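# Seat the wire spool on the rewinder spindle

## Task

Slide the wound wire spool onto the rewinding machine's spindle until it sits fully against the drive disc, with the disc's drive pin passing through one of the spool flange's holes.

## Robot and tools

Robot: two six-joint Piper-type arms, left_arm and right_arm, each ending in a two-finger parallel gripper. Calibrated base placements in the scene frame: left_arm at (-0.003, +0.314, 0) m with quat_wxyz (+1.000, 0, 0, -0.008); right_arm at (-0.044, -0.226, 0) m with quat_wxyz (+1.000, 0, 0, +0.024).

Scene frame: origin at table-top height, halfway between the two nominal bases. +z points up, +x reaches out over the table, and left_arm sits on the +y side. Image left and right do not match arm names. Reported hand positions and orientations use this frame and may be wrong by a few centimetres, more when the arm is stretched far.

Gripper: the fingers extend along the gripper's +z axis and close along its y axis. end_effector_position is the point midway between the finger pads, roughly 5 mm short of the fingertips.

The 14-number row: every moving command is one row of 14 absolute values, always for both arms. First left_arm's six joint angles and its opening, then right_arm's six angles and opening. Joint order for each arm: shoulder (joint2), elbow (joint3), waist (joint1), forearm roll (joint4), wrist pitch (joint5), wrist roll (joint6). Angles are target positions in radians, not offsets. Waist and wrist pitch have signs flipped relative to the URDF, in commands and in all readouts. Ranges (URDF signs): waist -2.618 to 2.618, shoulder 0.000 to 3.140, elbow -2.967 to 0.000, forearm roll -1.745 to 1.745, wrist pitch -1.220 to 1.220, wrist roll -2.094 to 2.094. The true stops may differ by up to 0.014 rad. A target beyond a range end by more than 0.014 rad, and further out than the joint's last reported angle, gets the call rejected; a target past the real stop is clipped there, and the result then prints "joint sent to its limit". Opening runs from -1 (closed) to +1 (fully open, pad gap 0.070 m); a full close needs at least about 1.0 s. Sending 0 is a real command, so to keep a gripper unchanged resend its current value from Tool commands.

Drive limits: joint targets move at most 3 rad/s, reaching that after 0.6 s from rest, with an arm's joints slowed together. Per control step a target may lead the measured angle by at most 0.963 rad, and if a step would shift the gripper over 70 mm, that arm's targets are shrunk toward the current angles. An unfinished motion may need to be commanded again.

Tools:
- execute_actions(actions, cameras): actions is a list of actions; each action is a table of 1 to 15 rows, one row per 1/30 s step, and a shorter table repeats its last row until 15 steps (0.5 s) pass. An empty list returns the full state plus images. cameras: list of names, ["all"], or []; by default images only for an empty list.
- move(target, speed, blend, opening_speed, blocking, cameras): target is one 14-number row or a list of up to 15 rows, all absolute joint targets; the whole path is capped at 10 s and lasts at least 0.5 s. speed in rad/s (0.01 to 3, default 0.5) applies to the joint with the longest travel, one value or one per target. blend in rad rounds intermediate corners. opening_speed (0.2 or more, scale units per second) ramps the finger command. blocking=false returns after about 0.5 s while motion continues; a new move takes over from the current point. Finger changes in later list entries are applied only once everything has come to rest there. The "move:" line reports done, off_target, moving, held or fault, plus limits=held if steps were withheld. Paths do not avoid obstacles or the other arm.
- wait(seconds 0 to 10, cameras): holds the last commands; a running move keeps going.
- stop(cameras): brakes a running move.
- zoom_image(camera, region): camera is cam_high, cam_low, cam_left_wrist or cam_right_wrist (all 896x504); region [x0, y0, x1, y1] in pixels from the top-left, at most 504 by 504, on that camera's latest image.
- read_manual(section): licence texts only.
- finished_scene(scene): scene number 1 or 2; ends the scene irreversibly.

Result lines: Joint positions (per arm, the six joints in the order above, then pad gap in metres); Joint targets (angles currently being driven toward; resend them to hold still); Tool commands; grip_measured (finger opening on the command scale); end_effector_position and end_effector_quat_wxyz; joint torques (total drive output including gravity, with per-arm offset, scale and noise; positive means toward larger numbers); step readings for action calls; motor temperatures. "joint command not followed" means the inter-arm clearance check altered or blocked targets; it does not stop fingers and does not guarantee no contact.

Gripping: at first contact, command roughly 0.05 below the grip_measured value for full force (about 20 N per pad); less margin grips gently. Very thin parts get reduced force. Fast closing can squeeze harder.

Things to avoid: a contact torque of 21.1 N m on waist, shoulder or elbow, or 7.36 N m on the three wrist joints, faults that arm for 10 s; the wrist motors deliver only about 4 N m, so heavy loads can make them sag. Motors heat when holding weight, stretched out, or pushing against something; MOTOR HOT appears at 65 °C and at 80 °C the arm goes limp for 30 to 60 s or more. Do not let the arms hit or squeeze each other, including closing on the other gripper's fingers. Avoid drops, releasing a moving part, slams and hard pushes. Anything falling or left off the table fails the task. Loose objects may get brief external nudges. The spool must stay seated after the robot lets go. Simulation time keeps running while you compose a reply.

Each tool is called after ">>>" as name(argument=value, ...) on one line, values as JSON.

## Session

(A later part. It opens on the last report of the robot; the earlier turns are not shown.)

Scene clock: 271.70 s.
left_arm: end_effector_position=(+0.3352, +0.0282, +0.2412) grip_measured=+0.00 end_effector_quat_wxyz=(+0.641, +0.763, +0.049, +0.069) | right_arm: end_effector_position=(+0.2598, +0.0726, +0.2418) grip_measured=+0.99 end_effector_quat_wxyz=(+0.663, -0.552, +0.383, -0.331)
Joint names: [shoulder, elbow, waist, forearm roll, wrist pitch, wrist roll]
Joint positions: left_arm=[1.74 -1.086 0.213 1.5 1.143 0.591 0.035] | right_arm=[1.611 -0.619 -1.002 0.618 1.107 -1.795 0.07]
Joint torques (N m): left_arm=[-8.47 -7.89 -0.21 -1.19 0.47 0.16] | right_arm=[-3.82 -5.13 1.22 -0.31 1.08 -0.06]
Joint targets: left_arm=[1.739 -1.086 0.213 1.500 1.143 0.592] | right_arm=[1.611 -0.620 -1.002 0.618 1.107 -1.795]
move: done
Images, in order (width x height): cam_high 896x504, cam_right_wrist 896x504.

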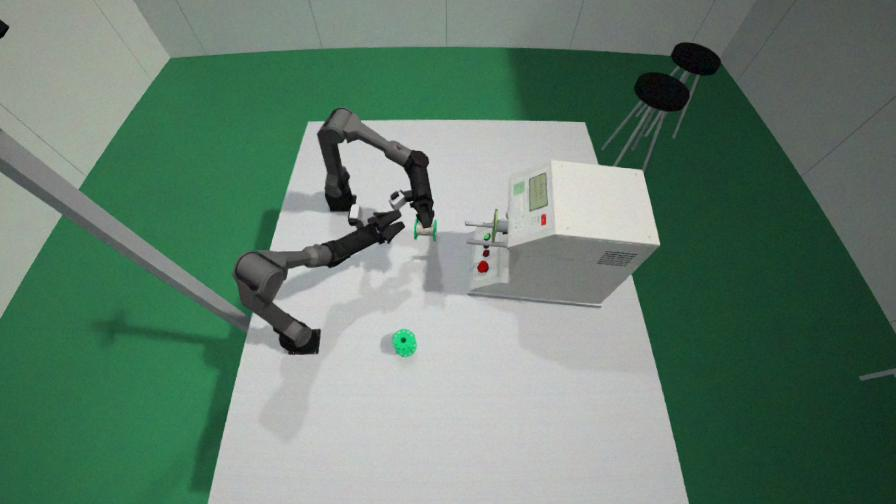

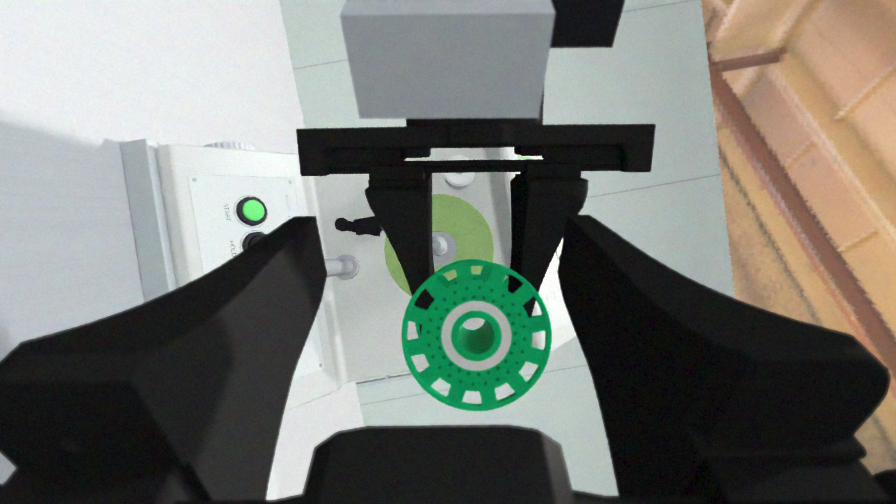

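>>> move(target=[1.7113,-1.1021,0.0974,1.6866,1.1804,0.5355,-0.12,1.611,-0.6195,-1.0018,0.618,1.107,-1.795,1.0], speed=0.3, cameras=["cam_right_wrist", "cam_high"])

>>> zoom_image(camera="cam_right_wrist", region=[340, 150, 540, 350])

>>> zoom_image(camera="cam_high", region=[390, 180, 520, 270])

Scene clock: 326.47 s.
left_arm: end_effector_position=(+0.3394, +0.0705, +0.2281) grip_measured=+0.00 end_effector_quat_wxyz=(+0.594, +0.800, +0.041, +0.077) | right_arm: end_effector_position=(+0.2598, +0.0726, +0.2418) grip_measured=+0.99 end_effector_quat_wxyz=(+0.663, -0.552, +0.383, -0.331)
Joint names: [shoulder, elbow, waist, forearm roll, wrist pitch, wrist roll]
Joint positions: left_arm=[1.712 -1.101 0.096 1.687 1.18 0.535 0.035] | right_arm=[1.611 -0.619 -1.002 0.618 1.107 -1.795 0.07]
Joint torques (N m): left_arm=[-7.85 -7.76 1.17 -1.26 0.47 0] | right_arm=[-3.85 -4.75 1.12 -0.28 1.01 -0.03]
Joint targets: left_arm=[1.711 -1.102 0.097 1.687 1.180 0.536] | right_arm=[1.611 -0.620 -1.002 0.618 1.107 -1.795]
move: done
Images, in order (width x height): cam_high 896x504, cam_right_wrist 896x504.

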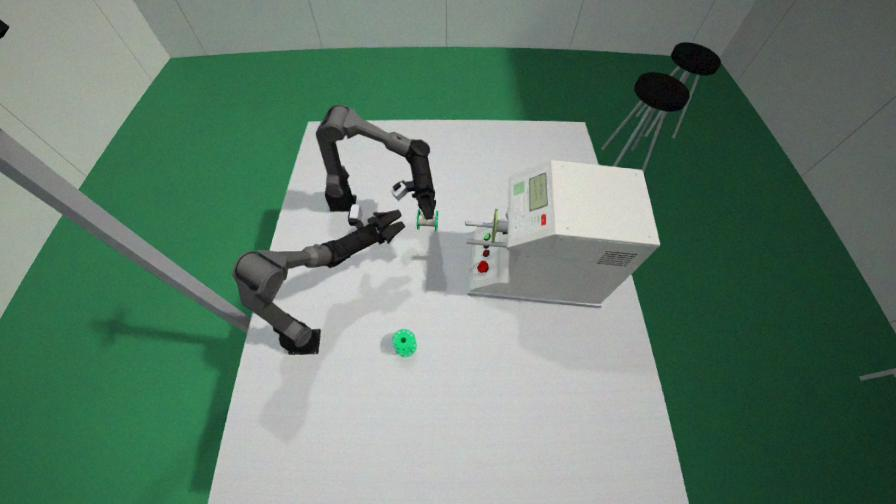

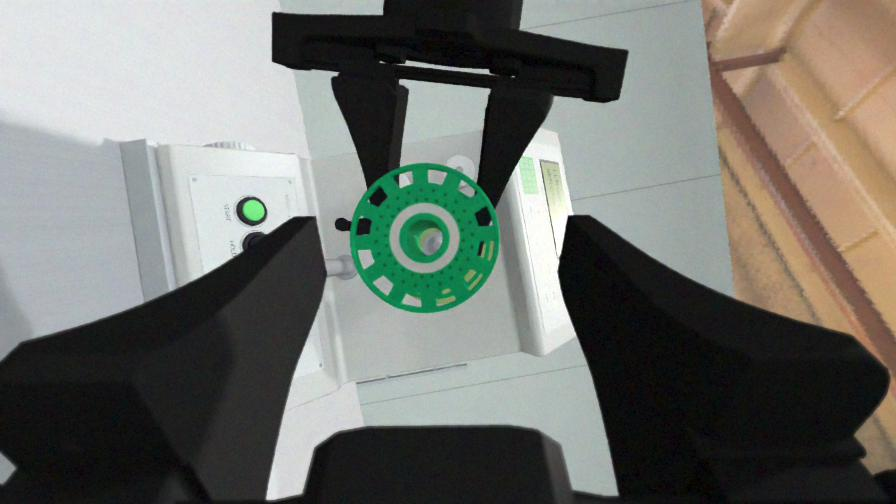

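Scaled by 2.520 from the camera's 896x504 image, which has a finer 1280x720 frame.

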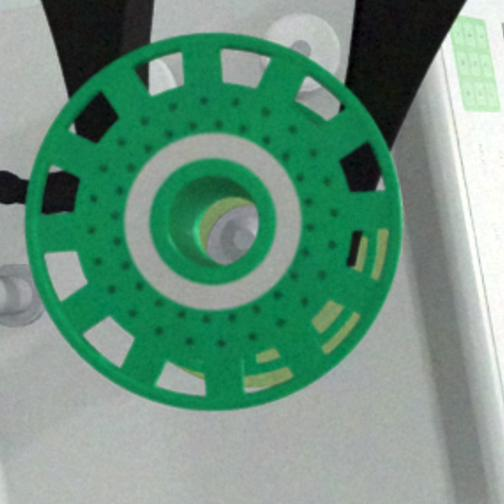

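Scaled by 3.877 from the camera's 896x504 image, which has a finer 1280x720 frame.

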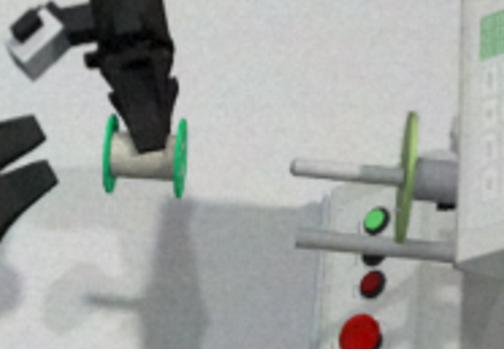

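>>> move(target=[1.906,-1.3839,0.0941,1.7228,1.1949,0.4429,-0.12,1.611,-0.6195,-1.0018,0.618,1.107,-1.795,1.0], speed=0.3, cameras=["cam_right_wrist", "cam_high", "cam_low"])

>>> zoom_image(camera="cam_right_wrist", region=[370, 180, 510, 320])

>>> zoom_image(camera="cam_high", region=[410, 190, 510, 260])

>>> zoom_image(camera="cam_low", region=[380, 150, 540, 270])

Scene clock: 338.63 s.
left_arm: end_effector_position=(+0.3993, +0.0644, +0.2285) grip_measured=+0.00 end_effector_quat_wxyz=(+0.594, +0.800, +0.040, +0.077) | right_arm: end_effector_position=(+0.2598, +0.0726, +0.2418) grip_measured=+0.99 end_effector_quat_wxyz=(+0.663, -0.552, +0.383, -0.331)
Joint names: [shoulder, elbow, waist, forearm roll, wrist pitch, wrist roll]
Joint positions: left_arm=[1.907 -1.386 0.094 1.723 1.195 0.442 0.035] | right_arm=[1.611 -0.619 -1.002 0.618 1.107 -1.795 0.07]
Joint torques (N m): left_arm=[-9.83 -5.7 -0.03 -1.22 0.43 0.04] | right_arm=[-3.81 -4.48 1.04 -0.24 0.97 -0.02]
Joint targets: left_arm=[1.906 -1.384 0.094 1.723 1.195 0.443] | right_arm=[1.611 -0.620 -1.002 0.618 1.107 -1.795]
move: done
Images, in order (width x height): cam_high 896x504, cam_low 896x504, cam_right_wrist 896x504.

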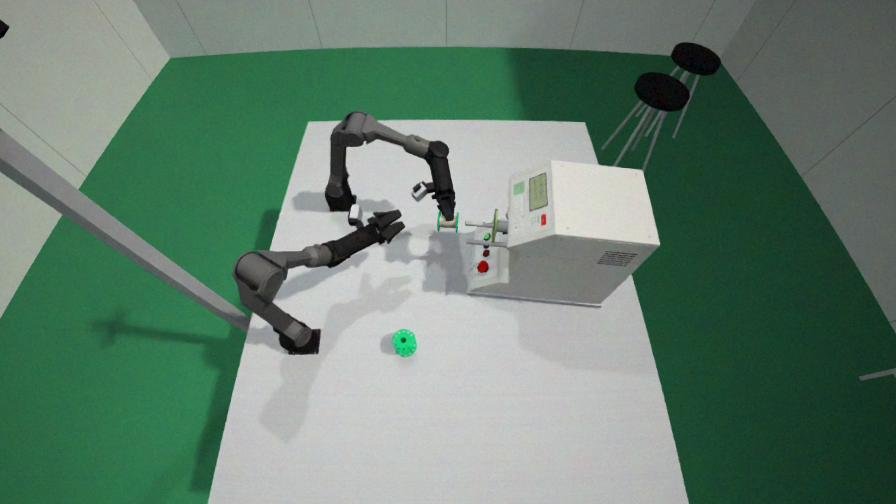

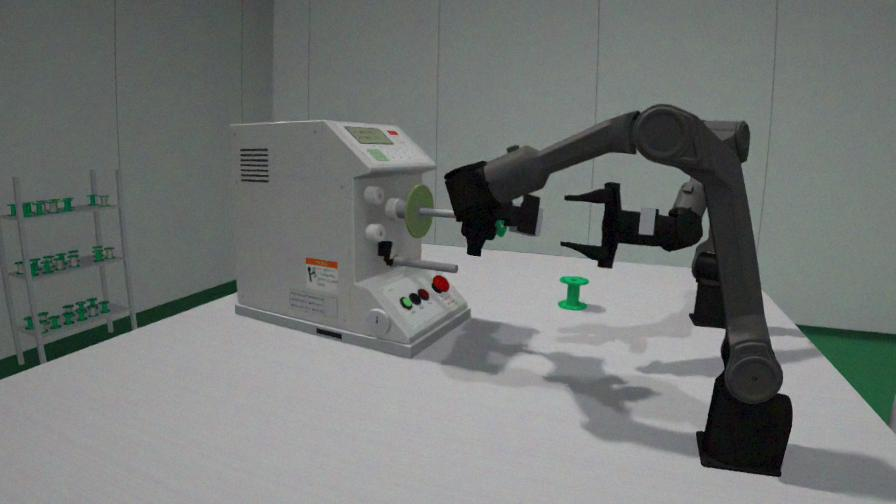

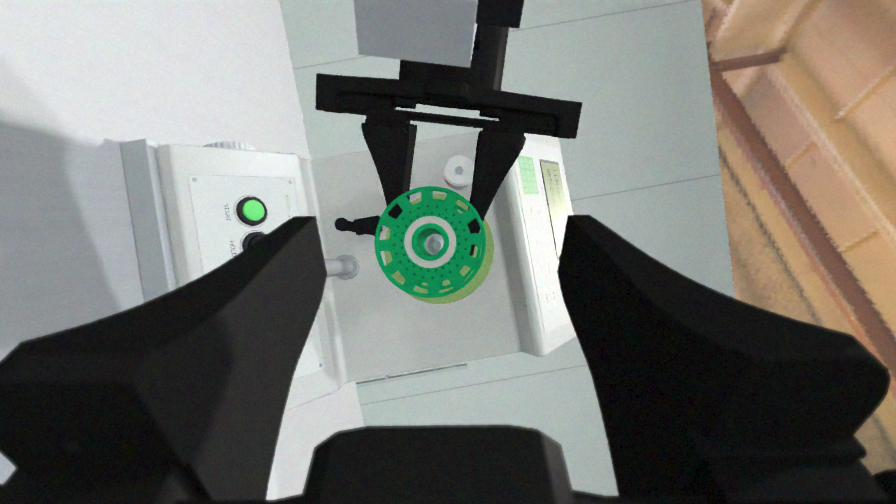

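Scaled by 3.600 from the camera's 896x504 image, which has a finer 1280x720 frame.

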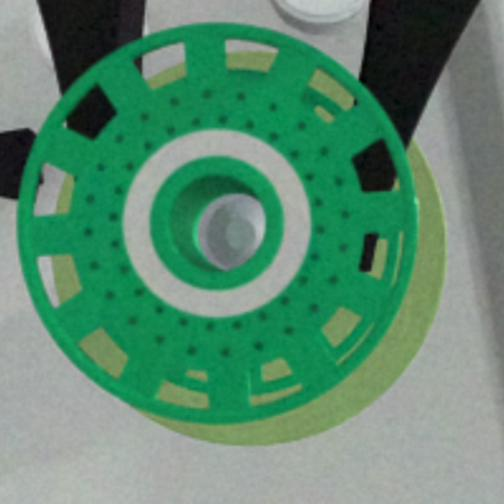

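Scaled by 5.040 from the camera's 896x504 image, which has a finer 1280x720 frame.

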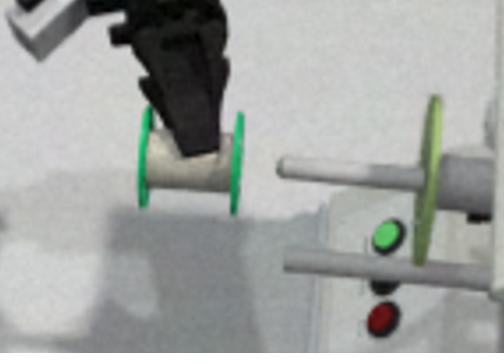

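Scaled by 3.150 from the camera's 896x504 image, which has a finer 1280x720 frame.

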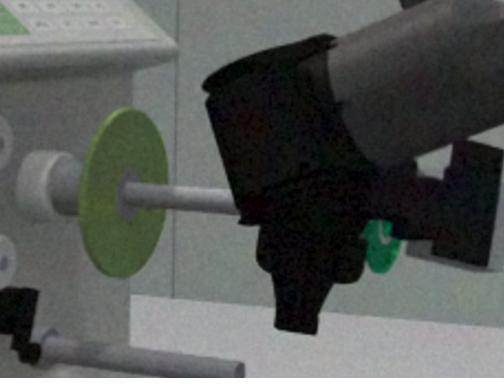

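>>> move(target=[2.0103,-1.5428,0.0915,1.7362,1.2093,0.3864,-0.12,1.611,-0.6195,-1.0018,0.618,1.107,-1.795,1.0], speed=0.12, cameras=["cam_right_wrist", "cam_high"])

>>> zoom_image(camera="cam_right_wrist", region=[370, 180, 510, 320])

>>> zoom_image(camera="cam_high", region=[420, 190, 520, 260])

Scene clock: 350.07 s.
left_arm: end_effector_position=(+0.4290, +0.0616, +0.2288) grip_measured=+0.00 end_effector_quat_wxyz=(+0.598, +0.797, +0.041, +0.077) | right_arm: end_effector_position=(+0.2598, +0.0726, +0.2418) grip_measured=+0.99 end_effector_quat_wxyz=(+0.663, -0.552, +0.383, -0.331)
Joint names: [shoulder, elbow, waist, forearm roll, wrist pitch, wrist roll]
Joint positions: left_arm=[2.011 -1.544 0.092 1.736 1.209 0.386 0.035] | right_arm=[1.611 -0.619 -1.002 0.618 1.107 -1.795 0.07]
Joint torques (N m): left_arm=[-9.82 -6.94 -0.21 -1.2 0.37 -0.09] | right_arm=[-3.8 -4.13 0.92 -0.2 0.99 0.02]
Joint targets: left_arm=[2.010 -1.543 0.092 1.736 1.209 0.386] | right_arm=[1.611 -0.620 -1.002 0.618 1.107 -1.795]
move: done
Images, in order (width x height): cam_high 896x504, cam_right_wrist 896x504.

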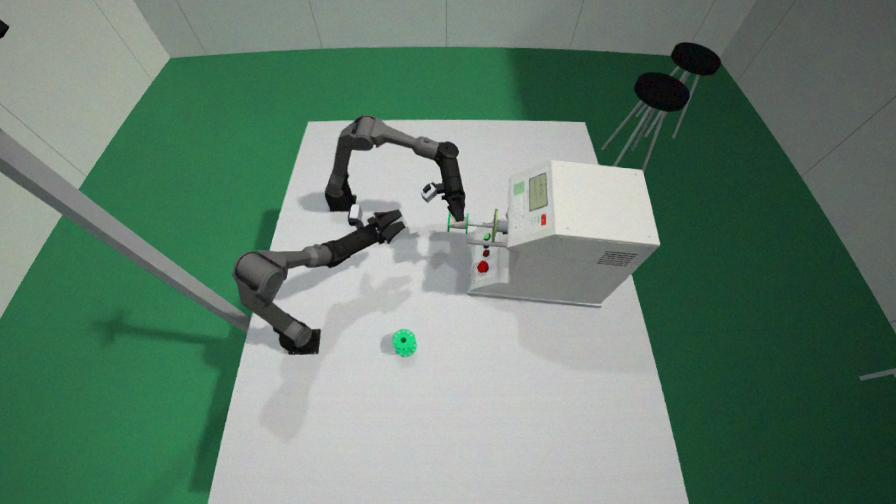

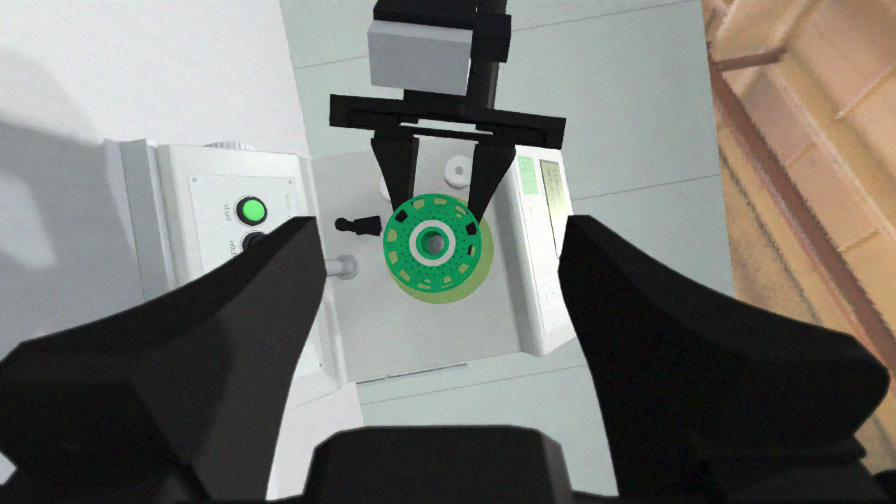

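Scaled by 3.600 from the camera's 896x504 image, which has a finer 1280x720 frame.

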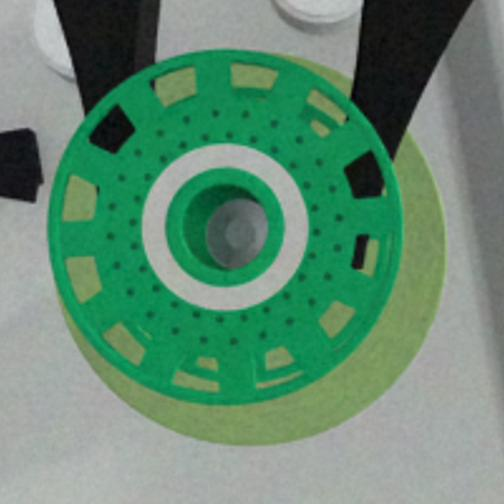

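Scaled by 5.040 from the camera's 896x504 image, which has a finer 1280x720 frame.

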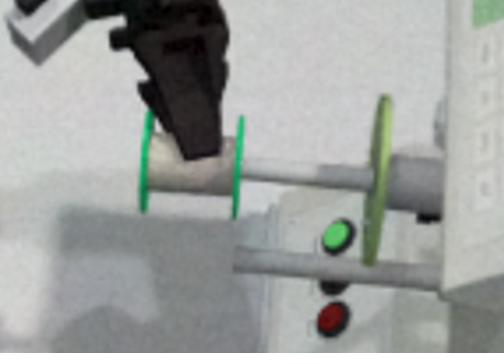

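>>> move(target=[[2.0284,-1.5746,0.1035,1.7184,1.1325,0.3799,-0.03,1.611,-0.6195,-1.0018,0.618,1.107,-1.795,1.0],[2.046,-1.618,0.1203,1.7244,1.0469,0.3592,-0.03,1.611,-0.6195,-1.0018,0.618,1.107,-1.795,1.0]], speed=0.08, blend=0.02, cameras=["cam_right_wrist", "cam_high"])

>>> zoom_image(camera="cam_right_wrist", region=[370, 180, 510, 320])

>>> zoom_image(camera="cam_high", region=[430, 190, 530, 260])

Scene clock: 372.80 s.
left_arm: end_effector_position=(+0.4689, +0.0579, +0.2294) grip_measured=-0.01 end_effector_quat_wxyz=(+0.580, +0.799, +0.079, +0.136) | right_arm: end_effector_position=(+0.2598, +0.0726, +0.2418) grip_measured=+0.99 end_effector_quat_wxyz=(+0.663, -0.552, +0.383, -0.331)
Joint names: [shoulder, elbow, waist, forearm roll, wrist pitch, wrist roll]
Joint positions: left_arm=[2.045 -1.619 0.12 1.723 1.046 0.36 0.035] | right_arm=[1.611 -0.619 -1.002 0.618 1.107 -1.795 0.07]
Joint torques (N m): left_arm=[-7.05 -6.39 -0.14 -0.43 -0.24 0.02] | right_arm=[-3.78 -3.62 0.84 -0.2 1.02 0.03]
Joint targets: left_arm=[2.046 -1.618 0.120 1.724 1.047 0.359] | right_arm=[1.611 -0.620 -1.002 0.618 1.107 -1.795]
move: done
Images, in order (width x height): cam_high 896x504, cam_right_wrist 896x504.

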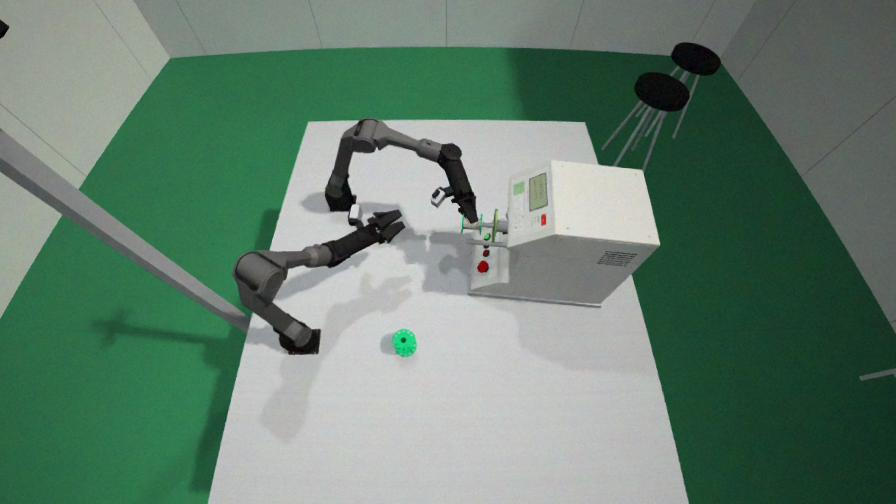

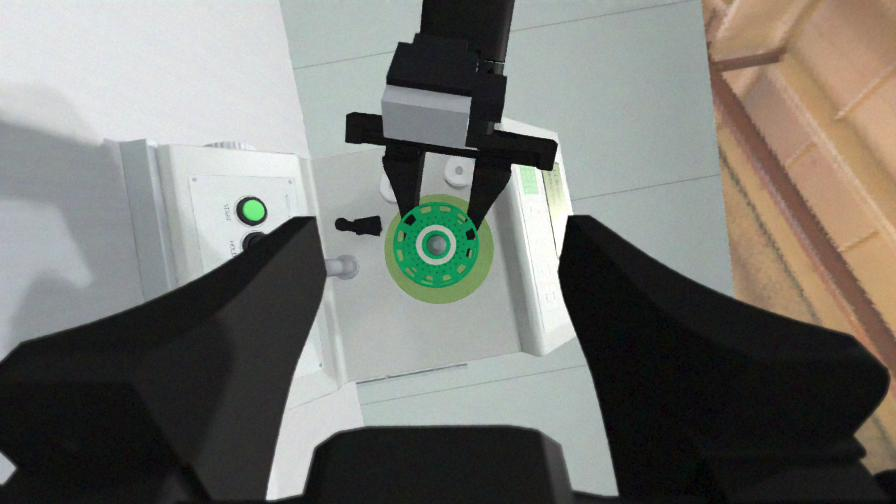

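Scaled by 3.600 from the camera's 896x504 image, which has a finer 1280x720 frame.

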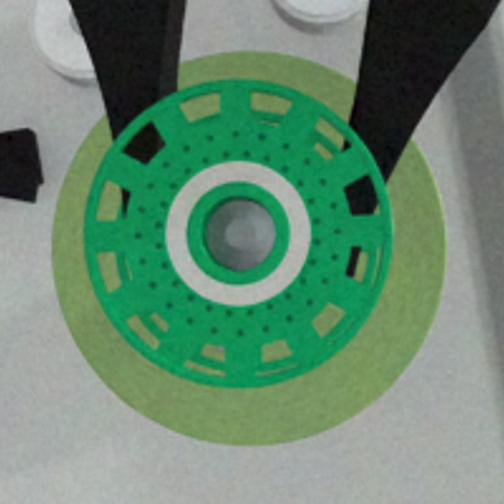

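Scaled by 5.040 from the camera's 896x504 image, which has a finer 1280x720 frame.

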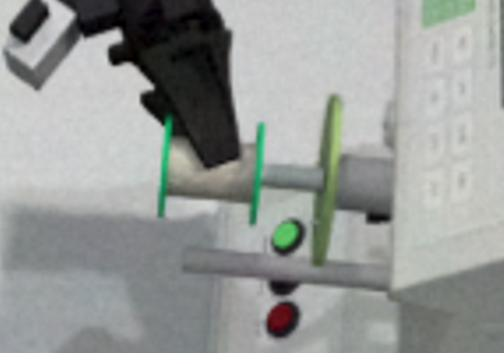

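>>> execute_actions(actions=[], cameras=["cam_left_wrist"])

Scene clock: 401.10 s.
left_arm: end_effector_position=(+0.4689, +0.0579, +0.2288) grip_measured=-0.01 end_effector_quat_wxyz=(+0.579, +0.800, +0.079, +0.136) | right_arm: end_effector_position=(+0.2598, +0.0726, +0.2418) grip_measured=+0.99 end_effector_quat_wxyz=(+0.663, -0.552, +0.383, -0.331)
Joint names: [shoulder, elbow, waist, forearm roll, wrist pitch, wrist roll]
Joint positions: left_arm=[2.046 -1.619 0.12 1.724 1.046 0.36 0.035] | right_arm=[1.611 -0.619 -1.002 0.618 1.107 -1.795 0.07]
Joint torques (N m): left_arm=[-5.57 -1.65 -1.39 0.68 0.17 0.36] | right_arm=[-3.75 -3.52 0.73 -0.21 1.04 0.01]
Motor temperatures (°C): left_arm=[33 31 34 36 33 29] | right_arm=[39 32 29 33 39 28]
Joint targets: left_arm=[2.046 -1.618 0.120 1.724 1.047 0.359] | right_arm=[1.611 -0.619 -1.002 0.618 1.107 -1.795]
Tool commands: left_gripper/opening=-0.03 right_gripper/opening=+1.0
Images, in order (width x height): cam_left_wrist 896x504.

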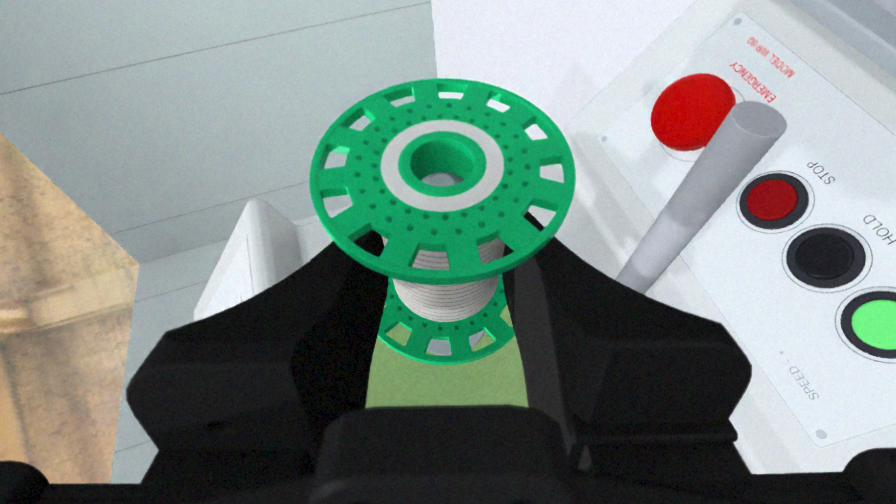

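>>> zoom_image(camera="cam_left_wrist", region=[290, 60, 610, 380])

Scaled by 1.575 from the camera's 896x504 image, which has a finer 1280x720 frame.

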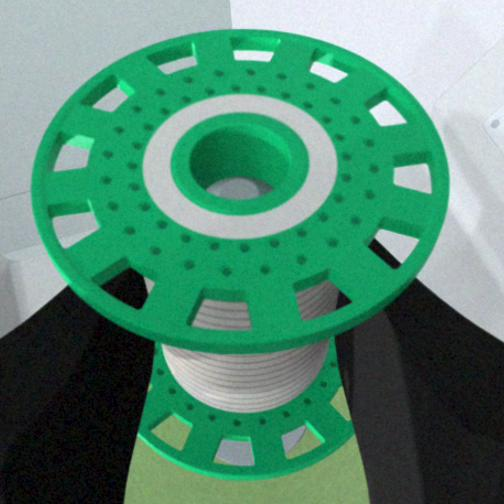

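>>> move(target=[[2.046,-1.618,0.1203,1.7244,1.0469,0.3592,0.14,1.611,-0.6195,-1.0018,0.618,1.107,-1.795,1.0],[2.0698,-1.5618,0.1044,1.5688,1.1005,0.4596,0.14,1.611,-0.6195,-1.0018,0.618,1.107,-1.795,1.0],[2.0698,-1.5618,0.1044,1.5688,1.1005,0.4596,-0.08,1.611,-0.6195,-1.0018,0.618,1.107,-1.795,1.0]], speed=0.25, opening_speed=0.5, cameras=["cam_right_wrist", "cam_left_wrist", "cam_high"])

>>> zoom_image(camera="cam_right_wrist", region=[370, 180, 510, 320])

>>> zoom_image(camera="cam_high", region=[430, 190, 530, 260])

Scene clock: 414.23 s.
left_arm: end_effector_position=(+0.4684, +0.0579, +0.2289) grip_measured=+0.00 end_effector_quat_wxyz=(+0.626, +0.764, +0.091, +0.125) | right_arm: end_effector_position=(+0.2598, +0.0726, +0.2418) grip_measured=+0.99 end_effector_quat_wxyz=(+0.663, -0.552, +0.383, -0.331)
Joint names: [shoulder, elbow, waist, forearm roll, wrist pitch, wrist roll]
Joint positions: left_arm=[2.07 -1.561 0.104 1.57 1.101 0.46 0.035] | right_arm=[1.611 -0.619 -1.002 0.618 1.107 -1.795 0.07]
Joint torques (N m): left_arm=[-10.22 -7.64 0.39 -1.24 0.36 -0.18] | right_arm=[-3.75 -3.56 0.62 -0.21 1.06 0.01]
Joint targets: left_arm=[2.070 -1.562 0.104 1.569 1.100 0.460] | right_arm=[1.611 -0.619 -1.002 0.618 1.107 -1.795]
move: done
Images, in order (width x height): cam_high 896x504, cam_left_wrist 896x504, cam_right_wrist 896x504.

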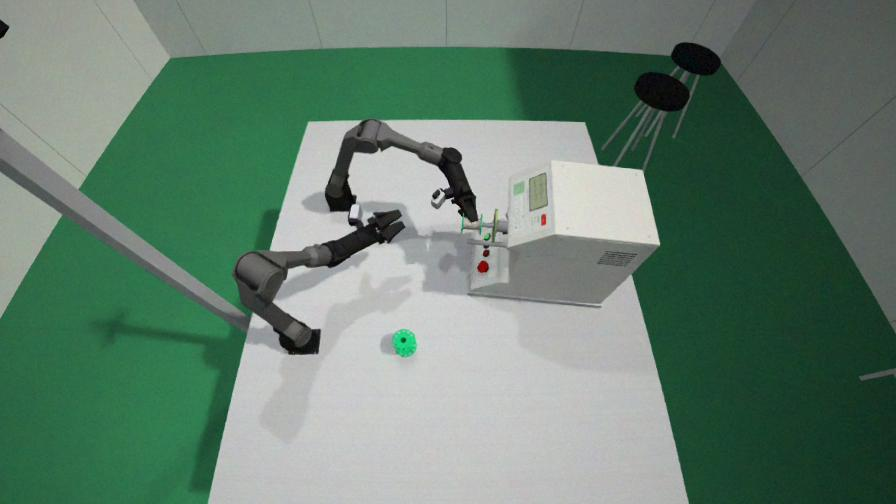

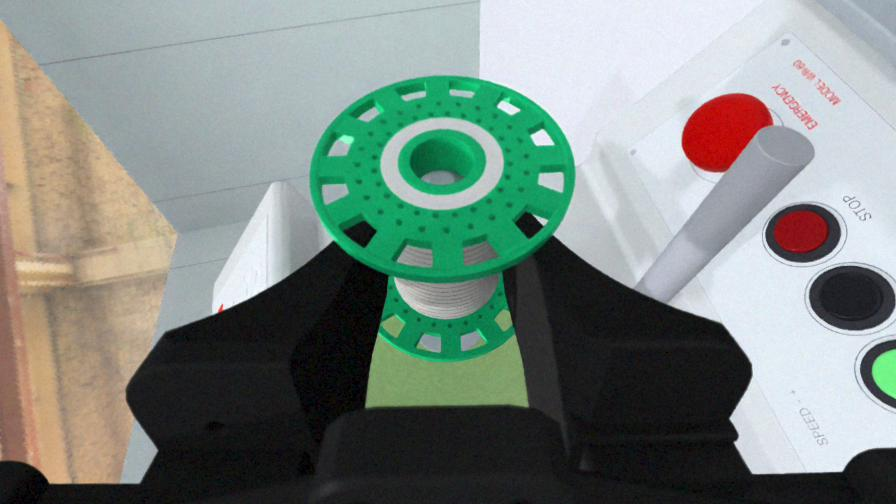

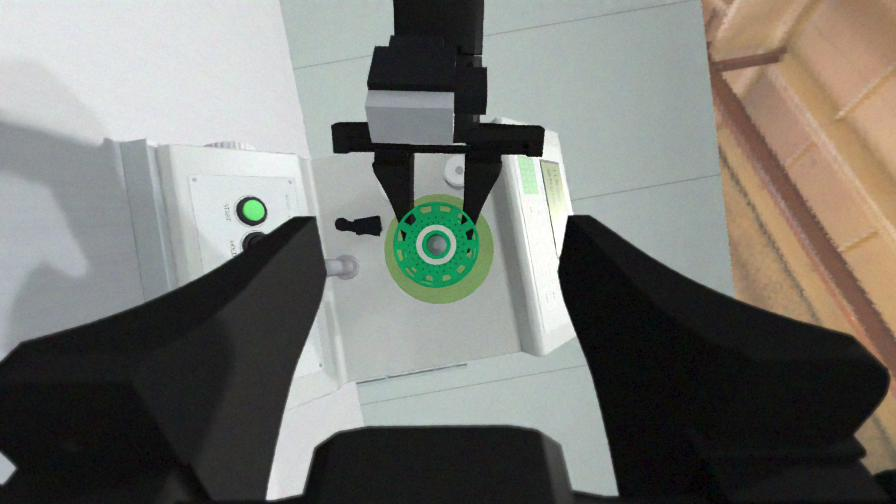

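Scaled by 3.600 from the camera's 896x504 image, which has a finer 1280x720 frame.

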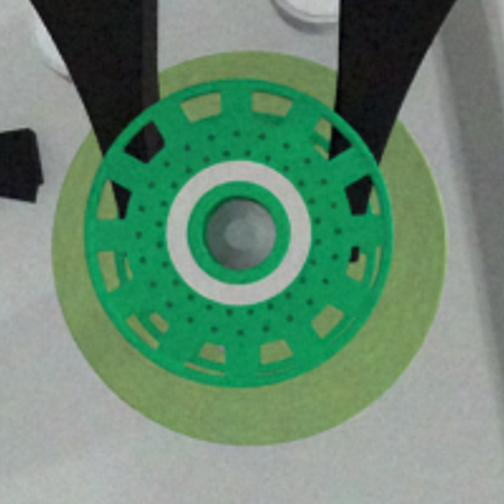

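Scaled by 5.040 from the camera's 896x504 image, which has a finer 1280x720 frame.

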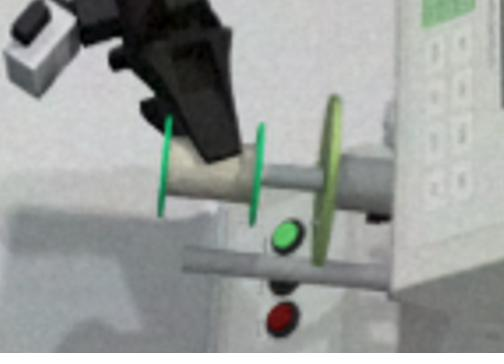

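>>> execute_actions(actions=[])

Scene clock: 421.87 s.
left_arm: end_effector_position=(+0.4684, +0.0579, +0.2289) grip_measured=+0.00 end_effector_quat_wxyz=(+0.626, +0.764, +0.091, +0.125) | right_arm: end_effector_position=(+0.2598, +0.0726, +0.2418) grip_measured=+0.99 end_effector_quat_wxyz=(+0.663, -0.552, +0.383, -0.331)
Joint names: [shoulder, elbow, waist, forearm roll, wrist pitch, wrist roll]
Joint positions: left_arm=[2.07 -1.561 0.104 1.57 1.101 0.46 0.035] | right_arm=[1.611 -0.619 -1.002 0.618 1.107 -1.795 0.07]
Joint torques (N m): left_arm=[-13.45 -7.82 1.7 -1.71 0.78 0.19] | right_arm=[-3.73 -3.59 0.49 -0.23 1.09 0]
Motor temperatures (°C): left_arm=[34 31 34 36 33 29] | right_arm=[39 32 29 33 39 28]
Joint targets: left_arm=[2.070 -1.562 0.104 1.569 1.101 0.460] | right_arm=[1.611 -0.619 -1.002 0.618 1.107 -1.795]
Tool commands: left_gripper/opening=-0.08 right_gripper/opening=+1.0

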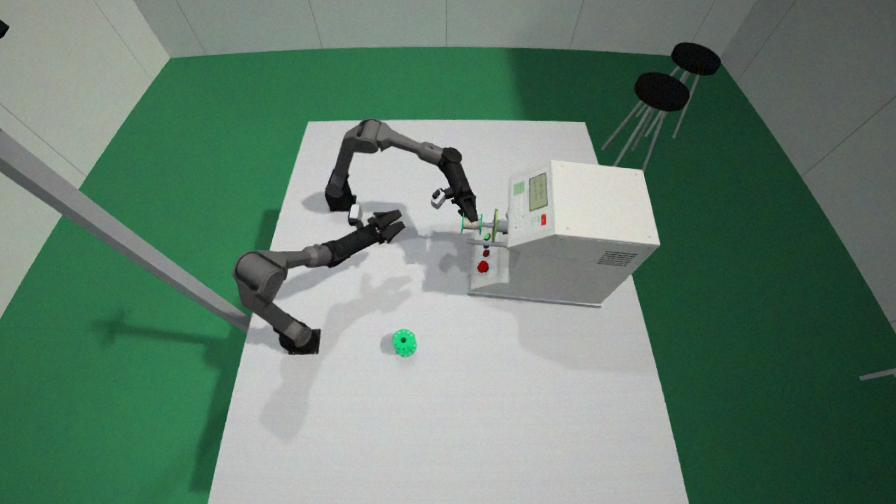

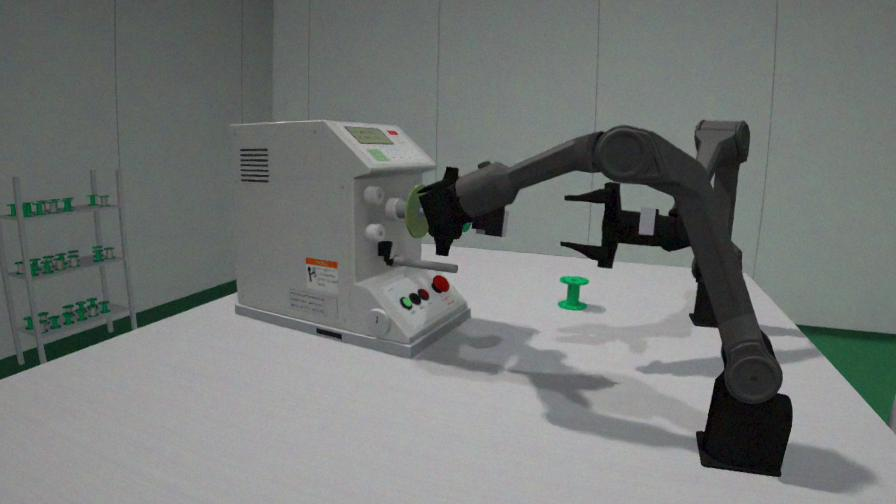

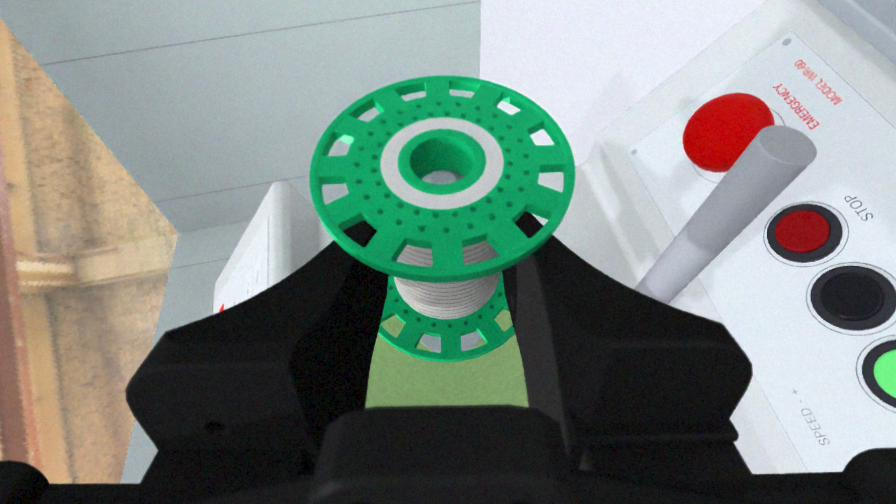

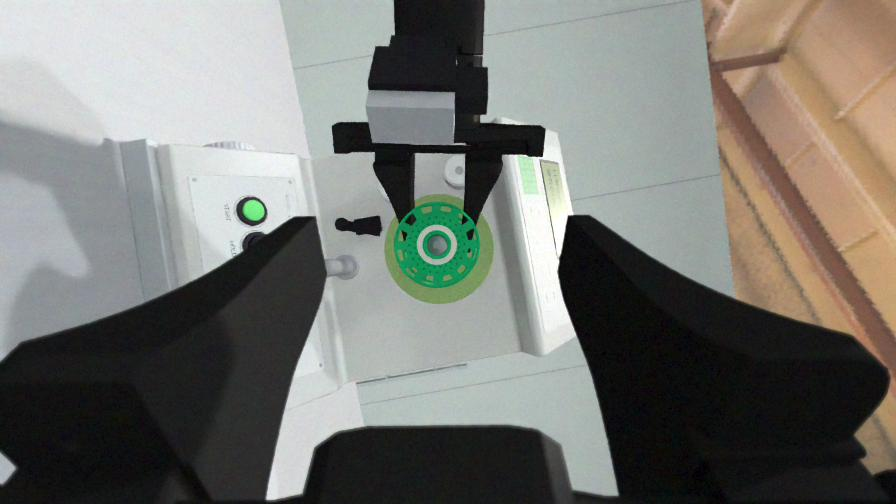

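>>> zoom_image(camera="cam_right_wrist", region=[370, 180, 510, 320])

>>> zoom_image(camera="cam_high", region=[430, 190, 530, 260])

>>> zoom_image(camera="cam_left_wrist", region=[290, 60, 600, 420])

Scaled by 3.600 from the camera's 896x504 image, which has a finer 1280x720 frame.

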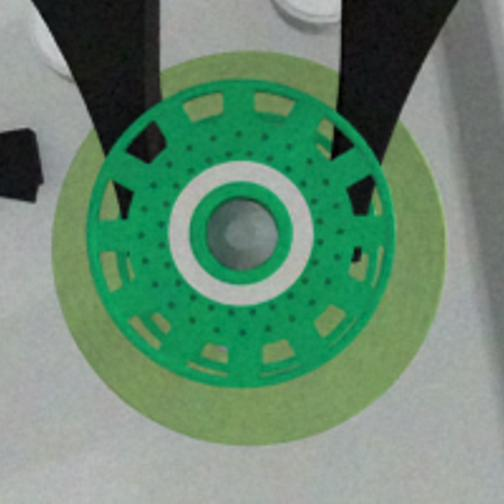

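Scaled by 5.040 from the camera's 896x504 image, which has a finer 1280x720 frame.

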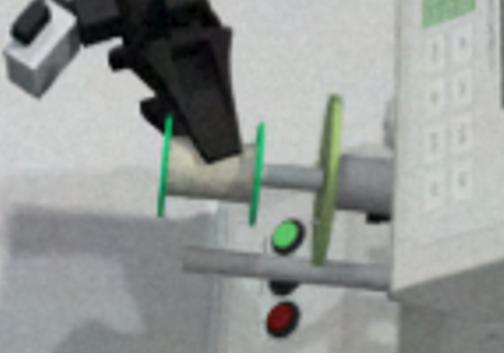

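Scaled by 1.400 from the camera's 896x504 image, which has a finer 1280x720 frame.

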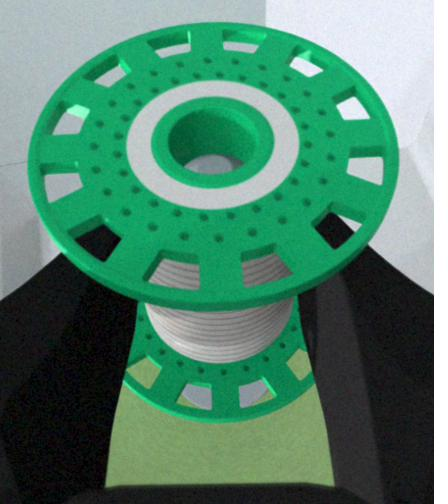

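>>> zoom_image(camera="cam_right_wrist", region=[415, 255, 460, 300])

>>> zoom_image(camera="cam_left_wrist", region=[380, 290, 520, 370])

Scaled by 11.200 from the camera's 896x504 image, which has a finer 1280x720 frame.

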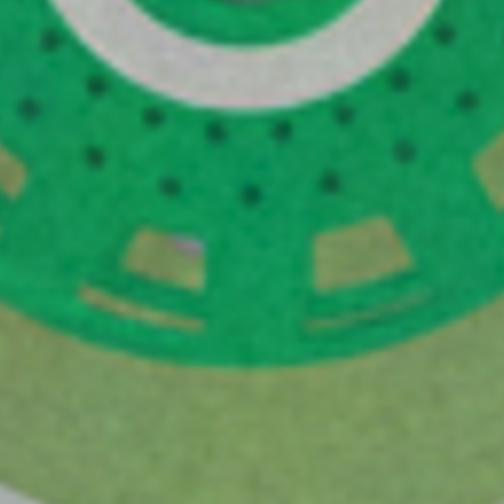

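Scaled by 3.600 from the camera's 896x504 image, which has a finer 1280x720 frame.

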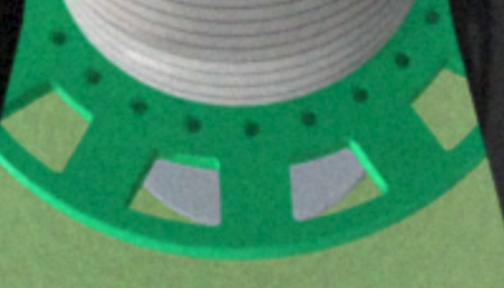

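>>> move(target=[2.1435,-1.7123,0.1056,1.6326,1.0919,0.3723,-0.08,1.611,-0.6195,-1.0018,0.618,1.107,-1.795,1.0], speed=0.1, cameras=["cam_high", "cam_left_wrist", "cam_right_wrist"])

>>> zoom_image(camera="cam_high", region=[430, 190, 530, 260])

>>> zoom_image(camera="cam_right_wrist", region=[405, 245, 475, 300])

>>> zoom_image(camera="cam_right_wrist", region=[370, 180, 510, 320])

Scene clock: 452.63 s.
left_arm: end_effector_position=(+0.4904, +0.0556, +0.2298) grip_measured=+0.00 end_effector_quat_wxyz=(+0.617, +0.772, +0.088, +0.127) | right_arm: end_effector_position=(+0.2598, +0.0726, +0.2418) grip_measured=+0.99 end_effector_quat_wxyz=(+0.663, -0.552, +0.383, -0.331)
Joint names: [shoulder, elbow, waist, forearm roll, wrist pitch, wrist roll]
Joint positions: left_arm=[2.144 -1.713 0.106 1.633 1.092 0.372 0.035] | right_arm=[1.611 -0.619 -1.002 0.618 1.107 -1.795 0.07]
Joint torques (N m): left_arm=[-13.16 -9.77 0.65 -2.1 0.23 0.04] | right_arm=[-3.72 -3.65 0.44 -0.24 1.11 -0.01]
Joint targets: left_arm=[2.143 -1.712 0.106 1.633 1.092 0.372] | right_arm=[1.611 -0.619 -1.002 0.618 1.107 -1.795]
move: done
Images, in order (width x height): cam_high 896x504, cam_left_wrist 896x504, cam_right_wrist 896x504.

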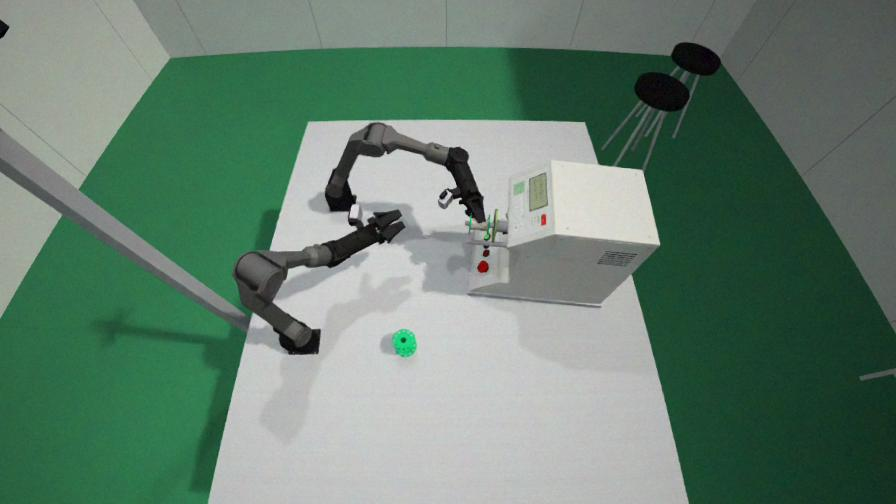

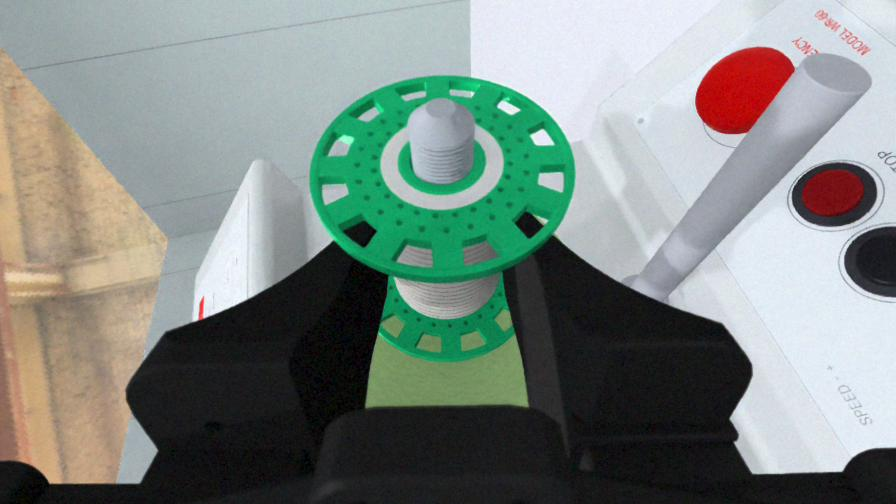

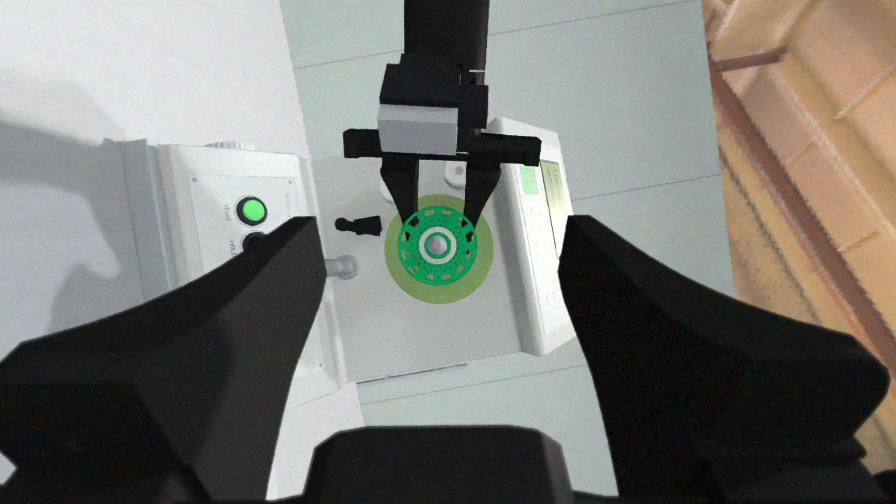

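Scaled by 5.040 from the camera's 896x504 image, which has a finer 1280x720 frame.

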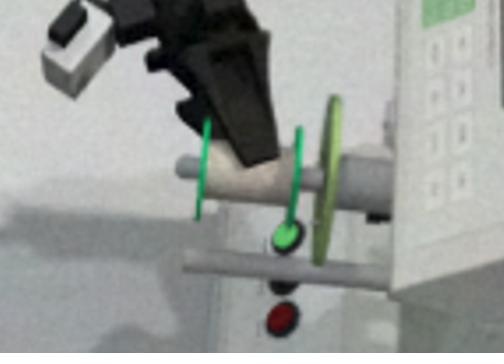

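Scaled by 7.200 from the camera's 896x504 image, which has a finer 1280x720 frame.

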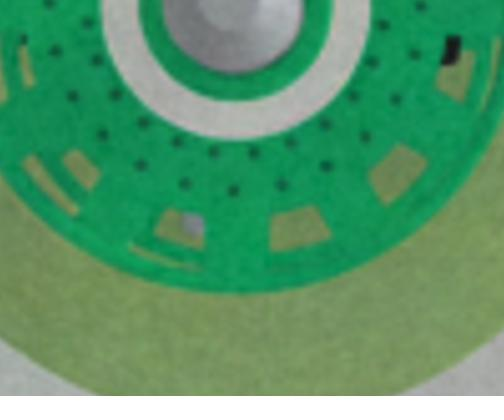

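Scaled by 3.600 from the camera's 896x504 image, which has a finer 1280x720 frame.

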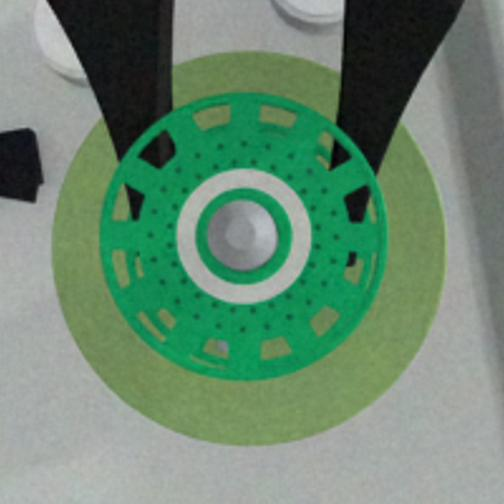

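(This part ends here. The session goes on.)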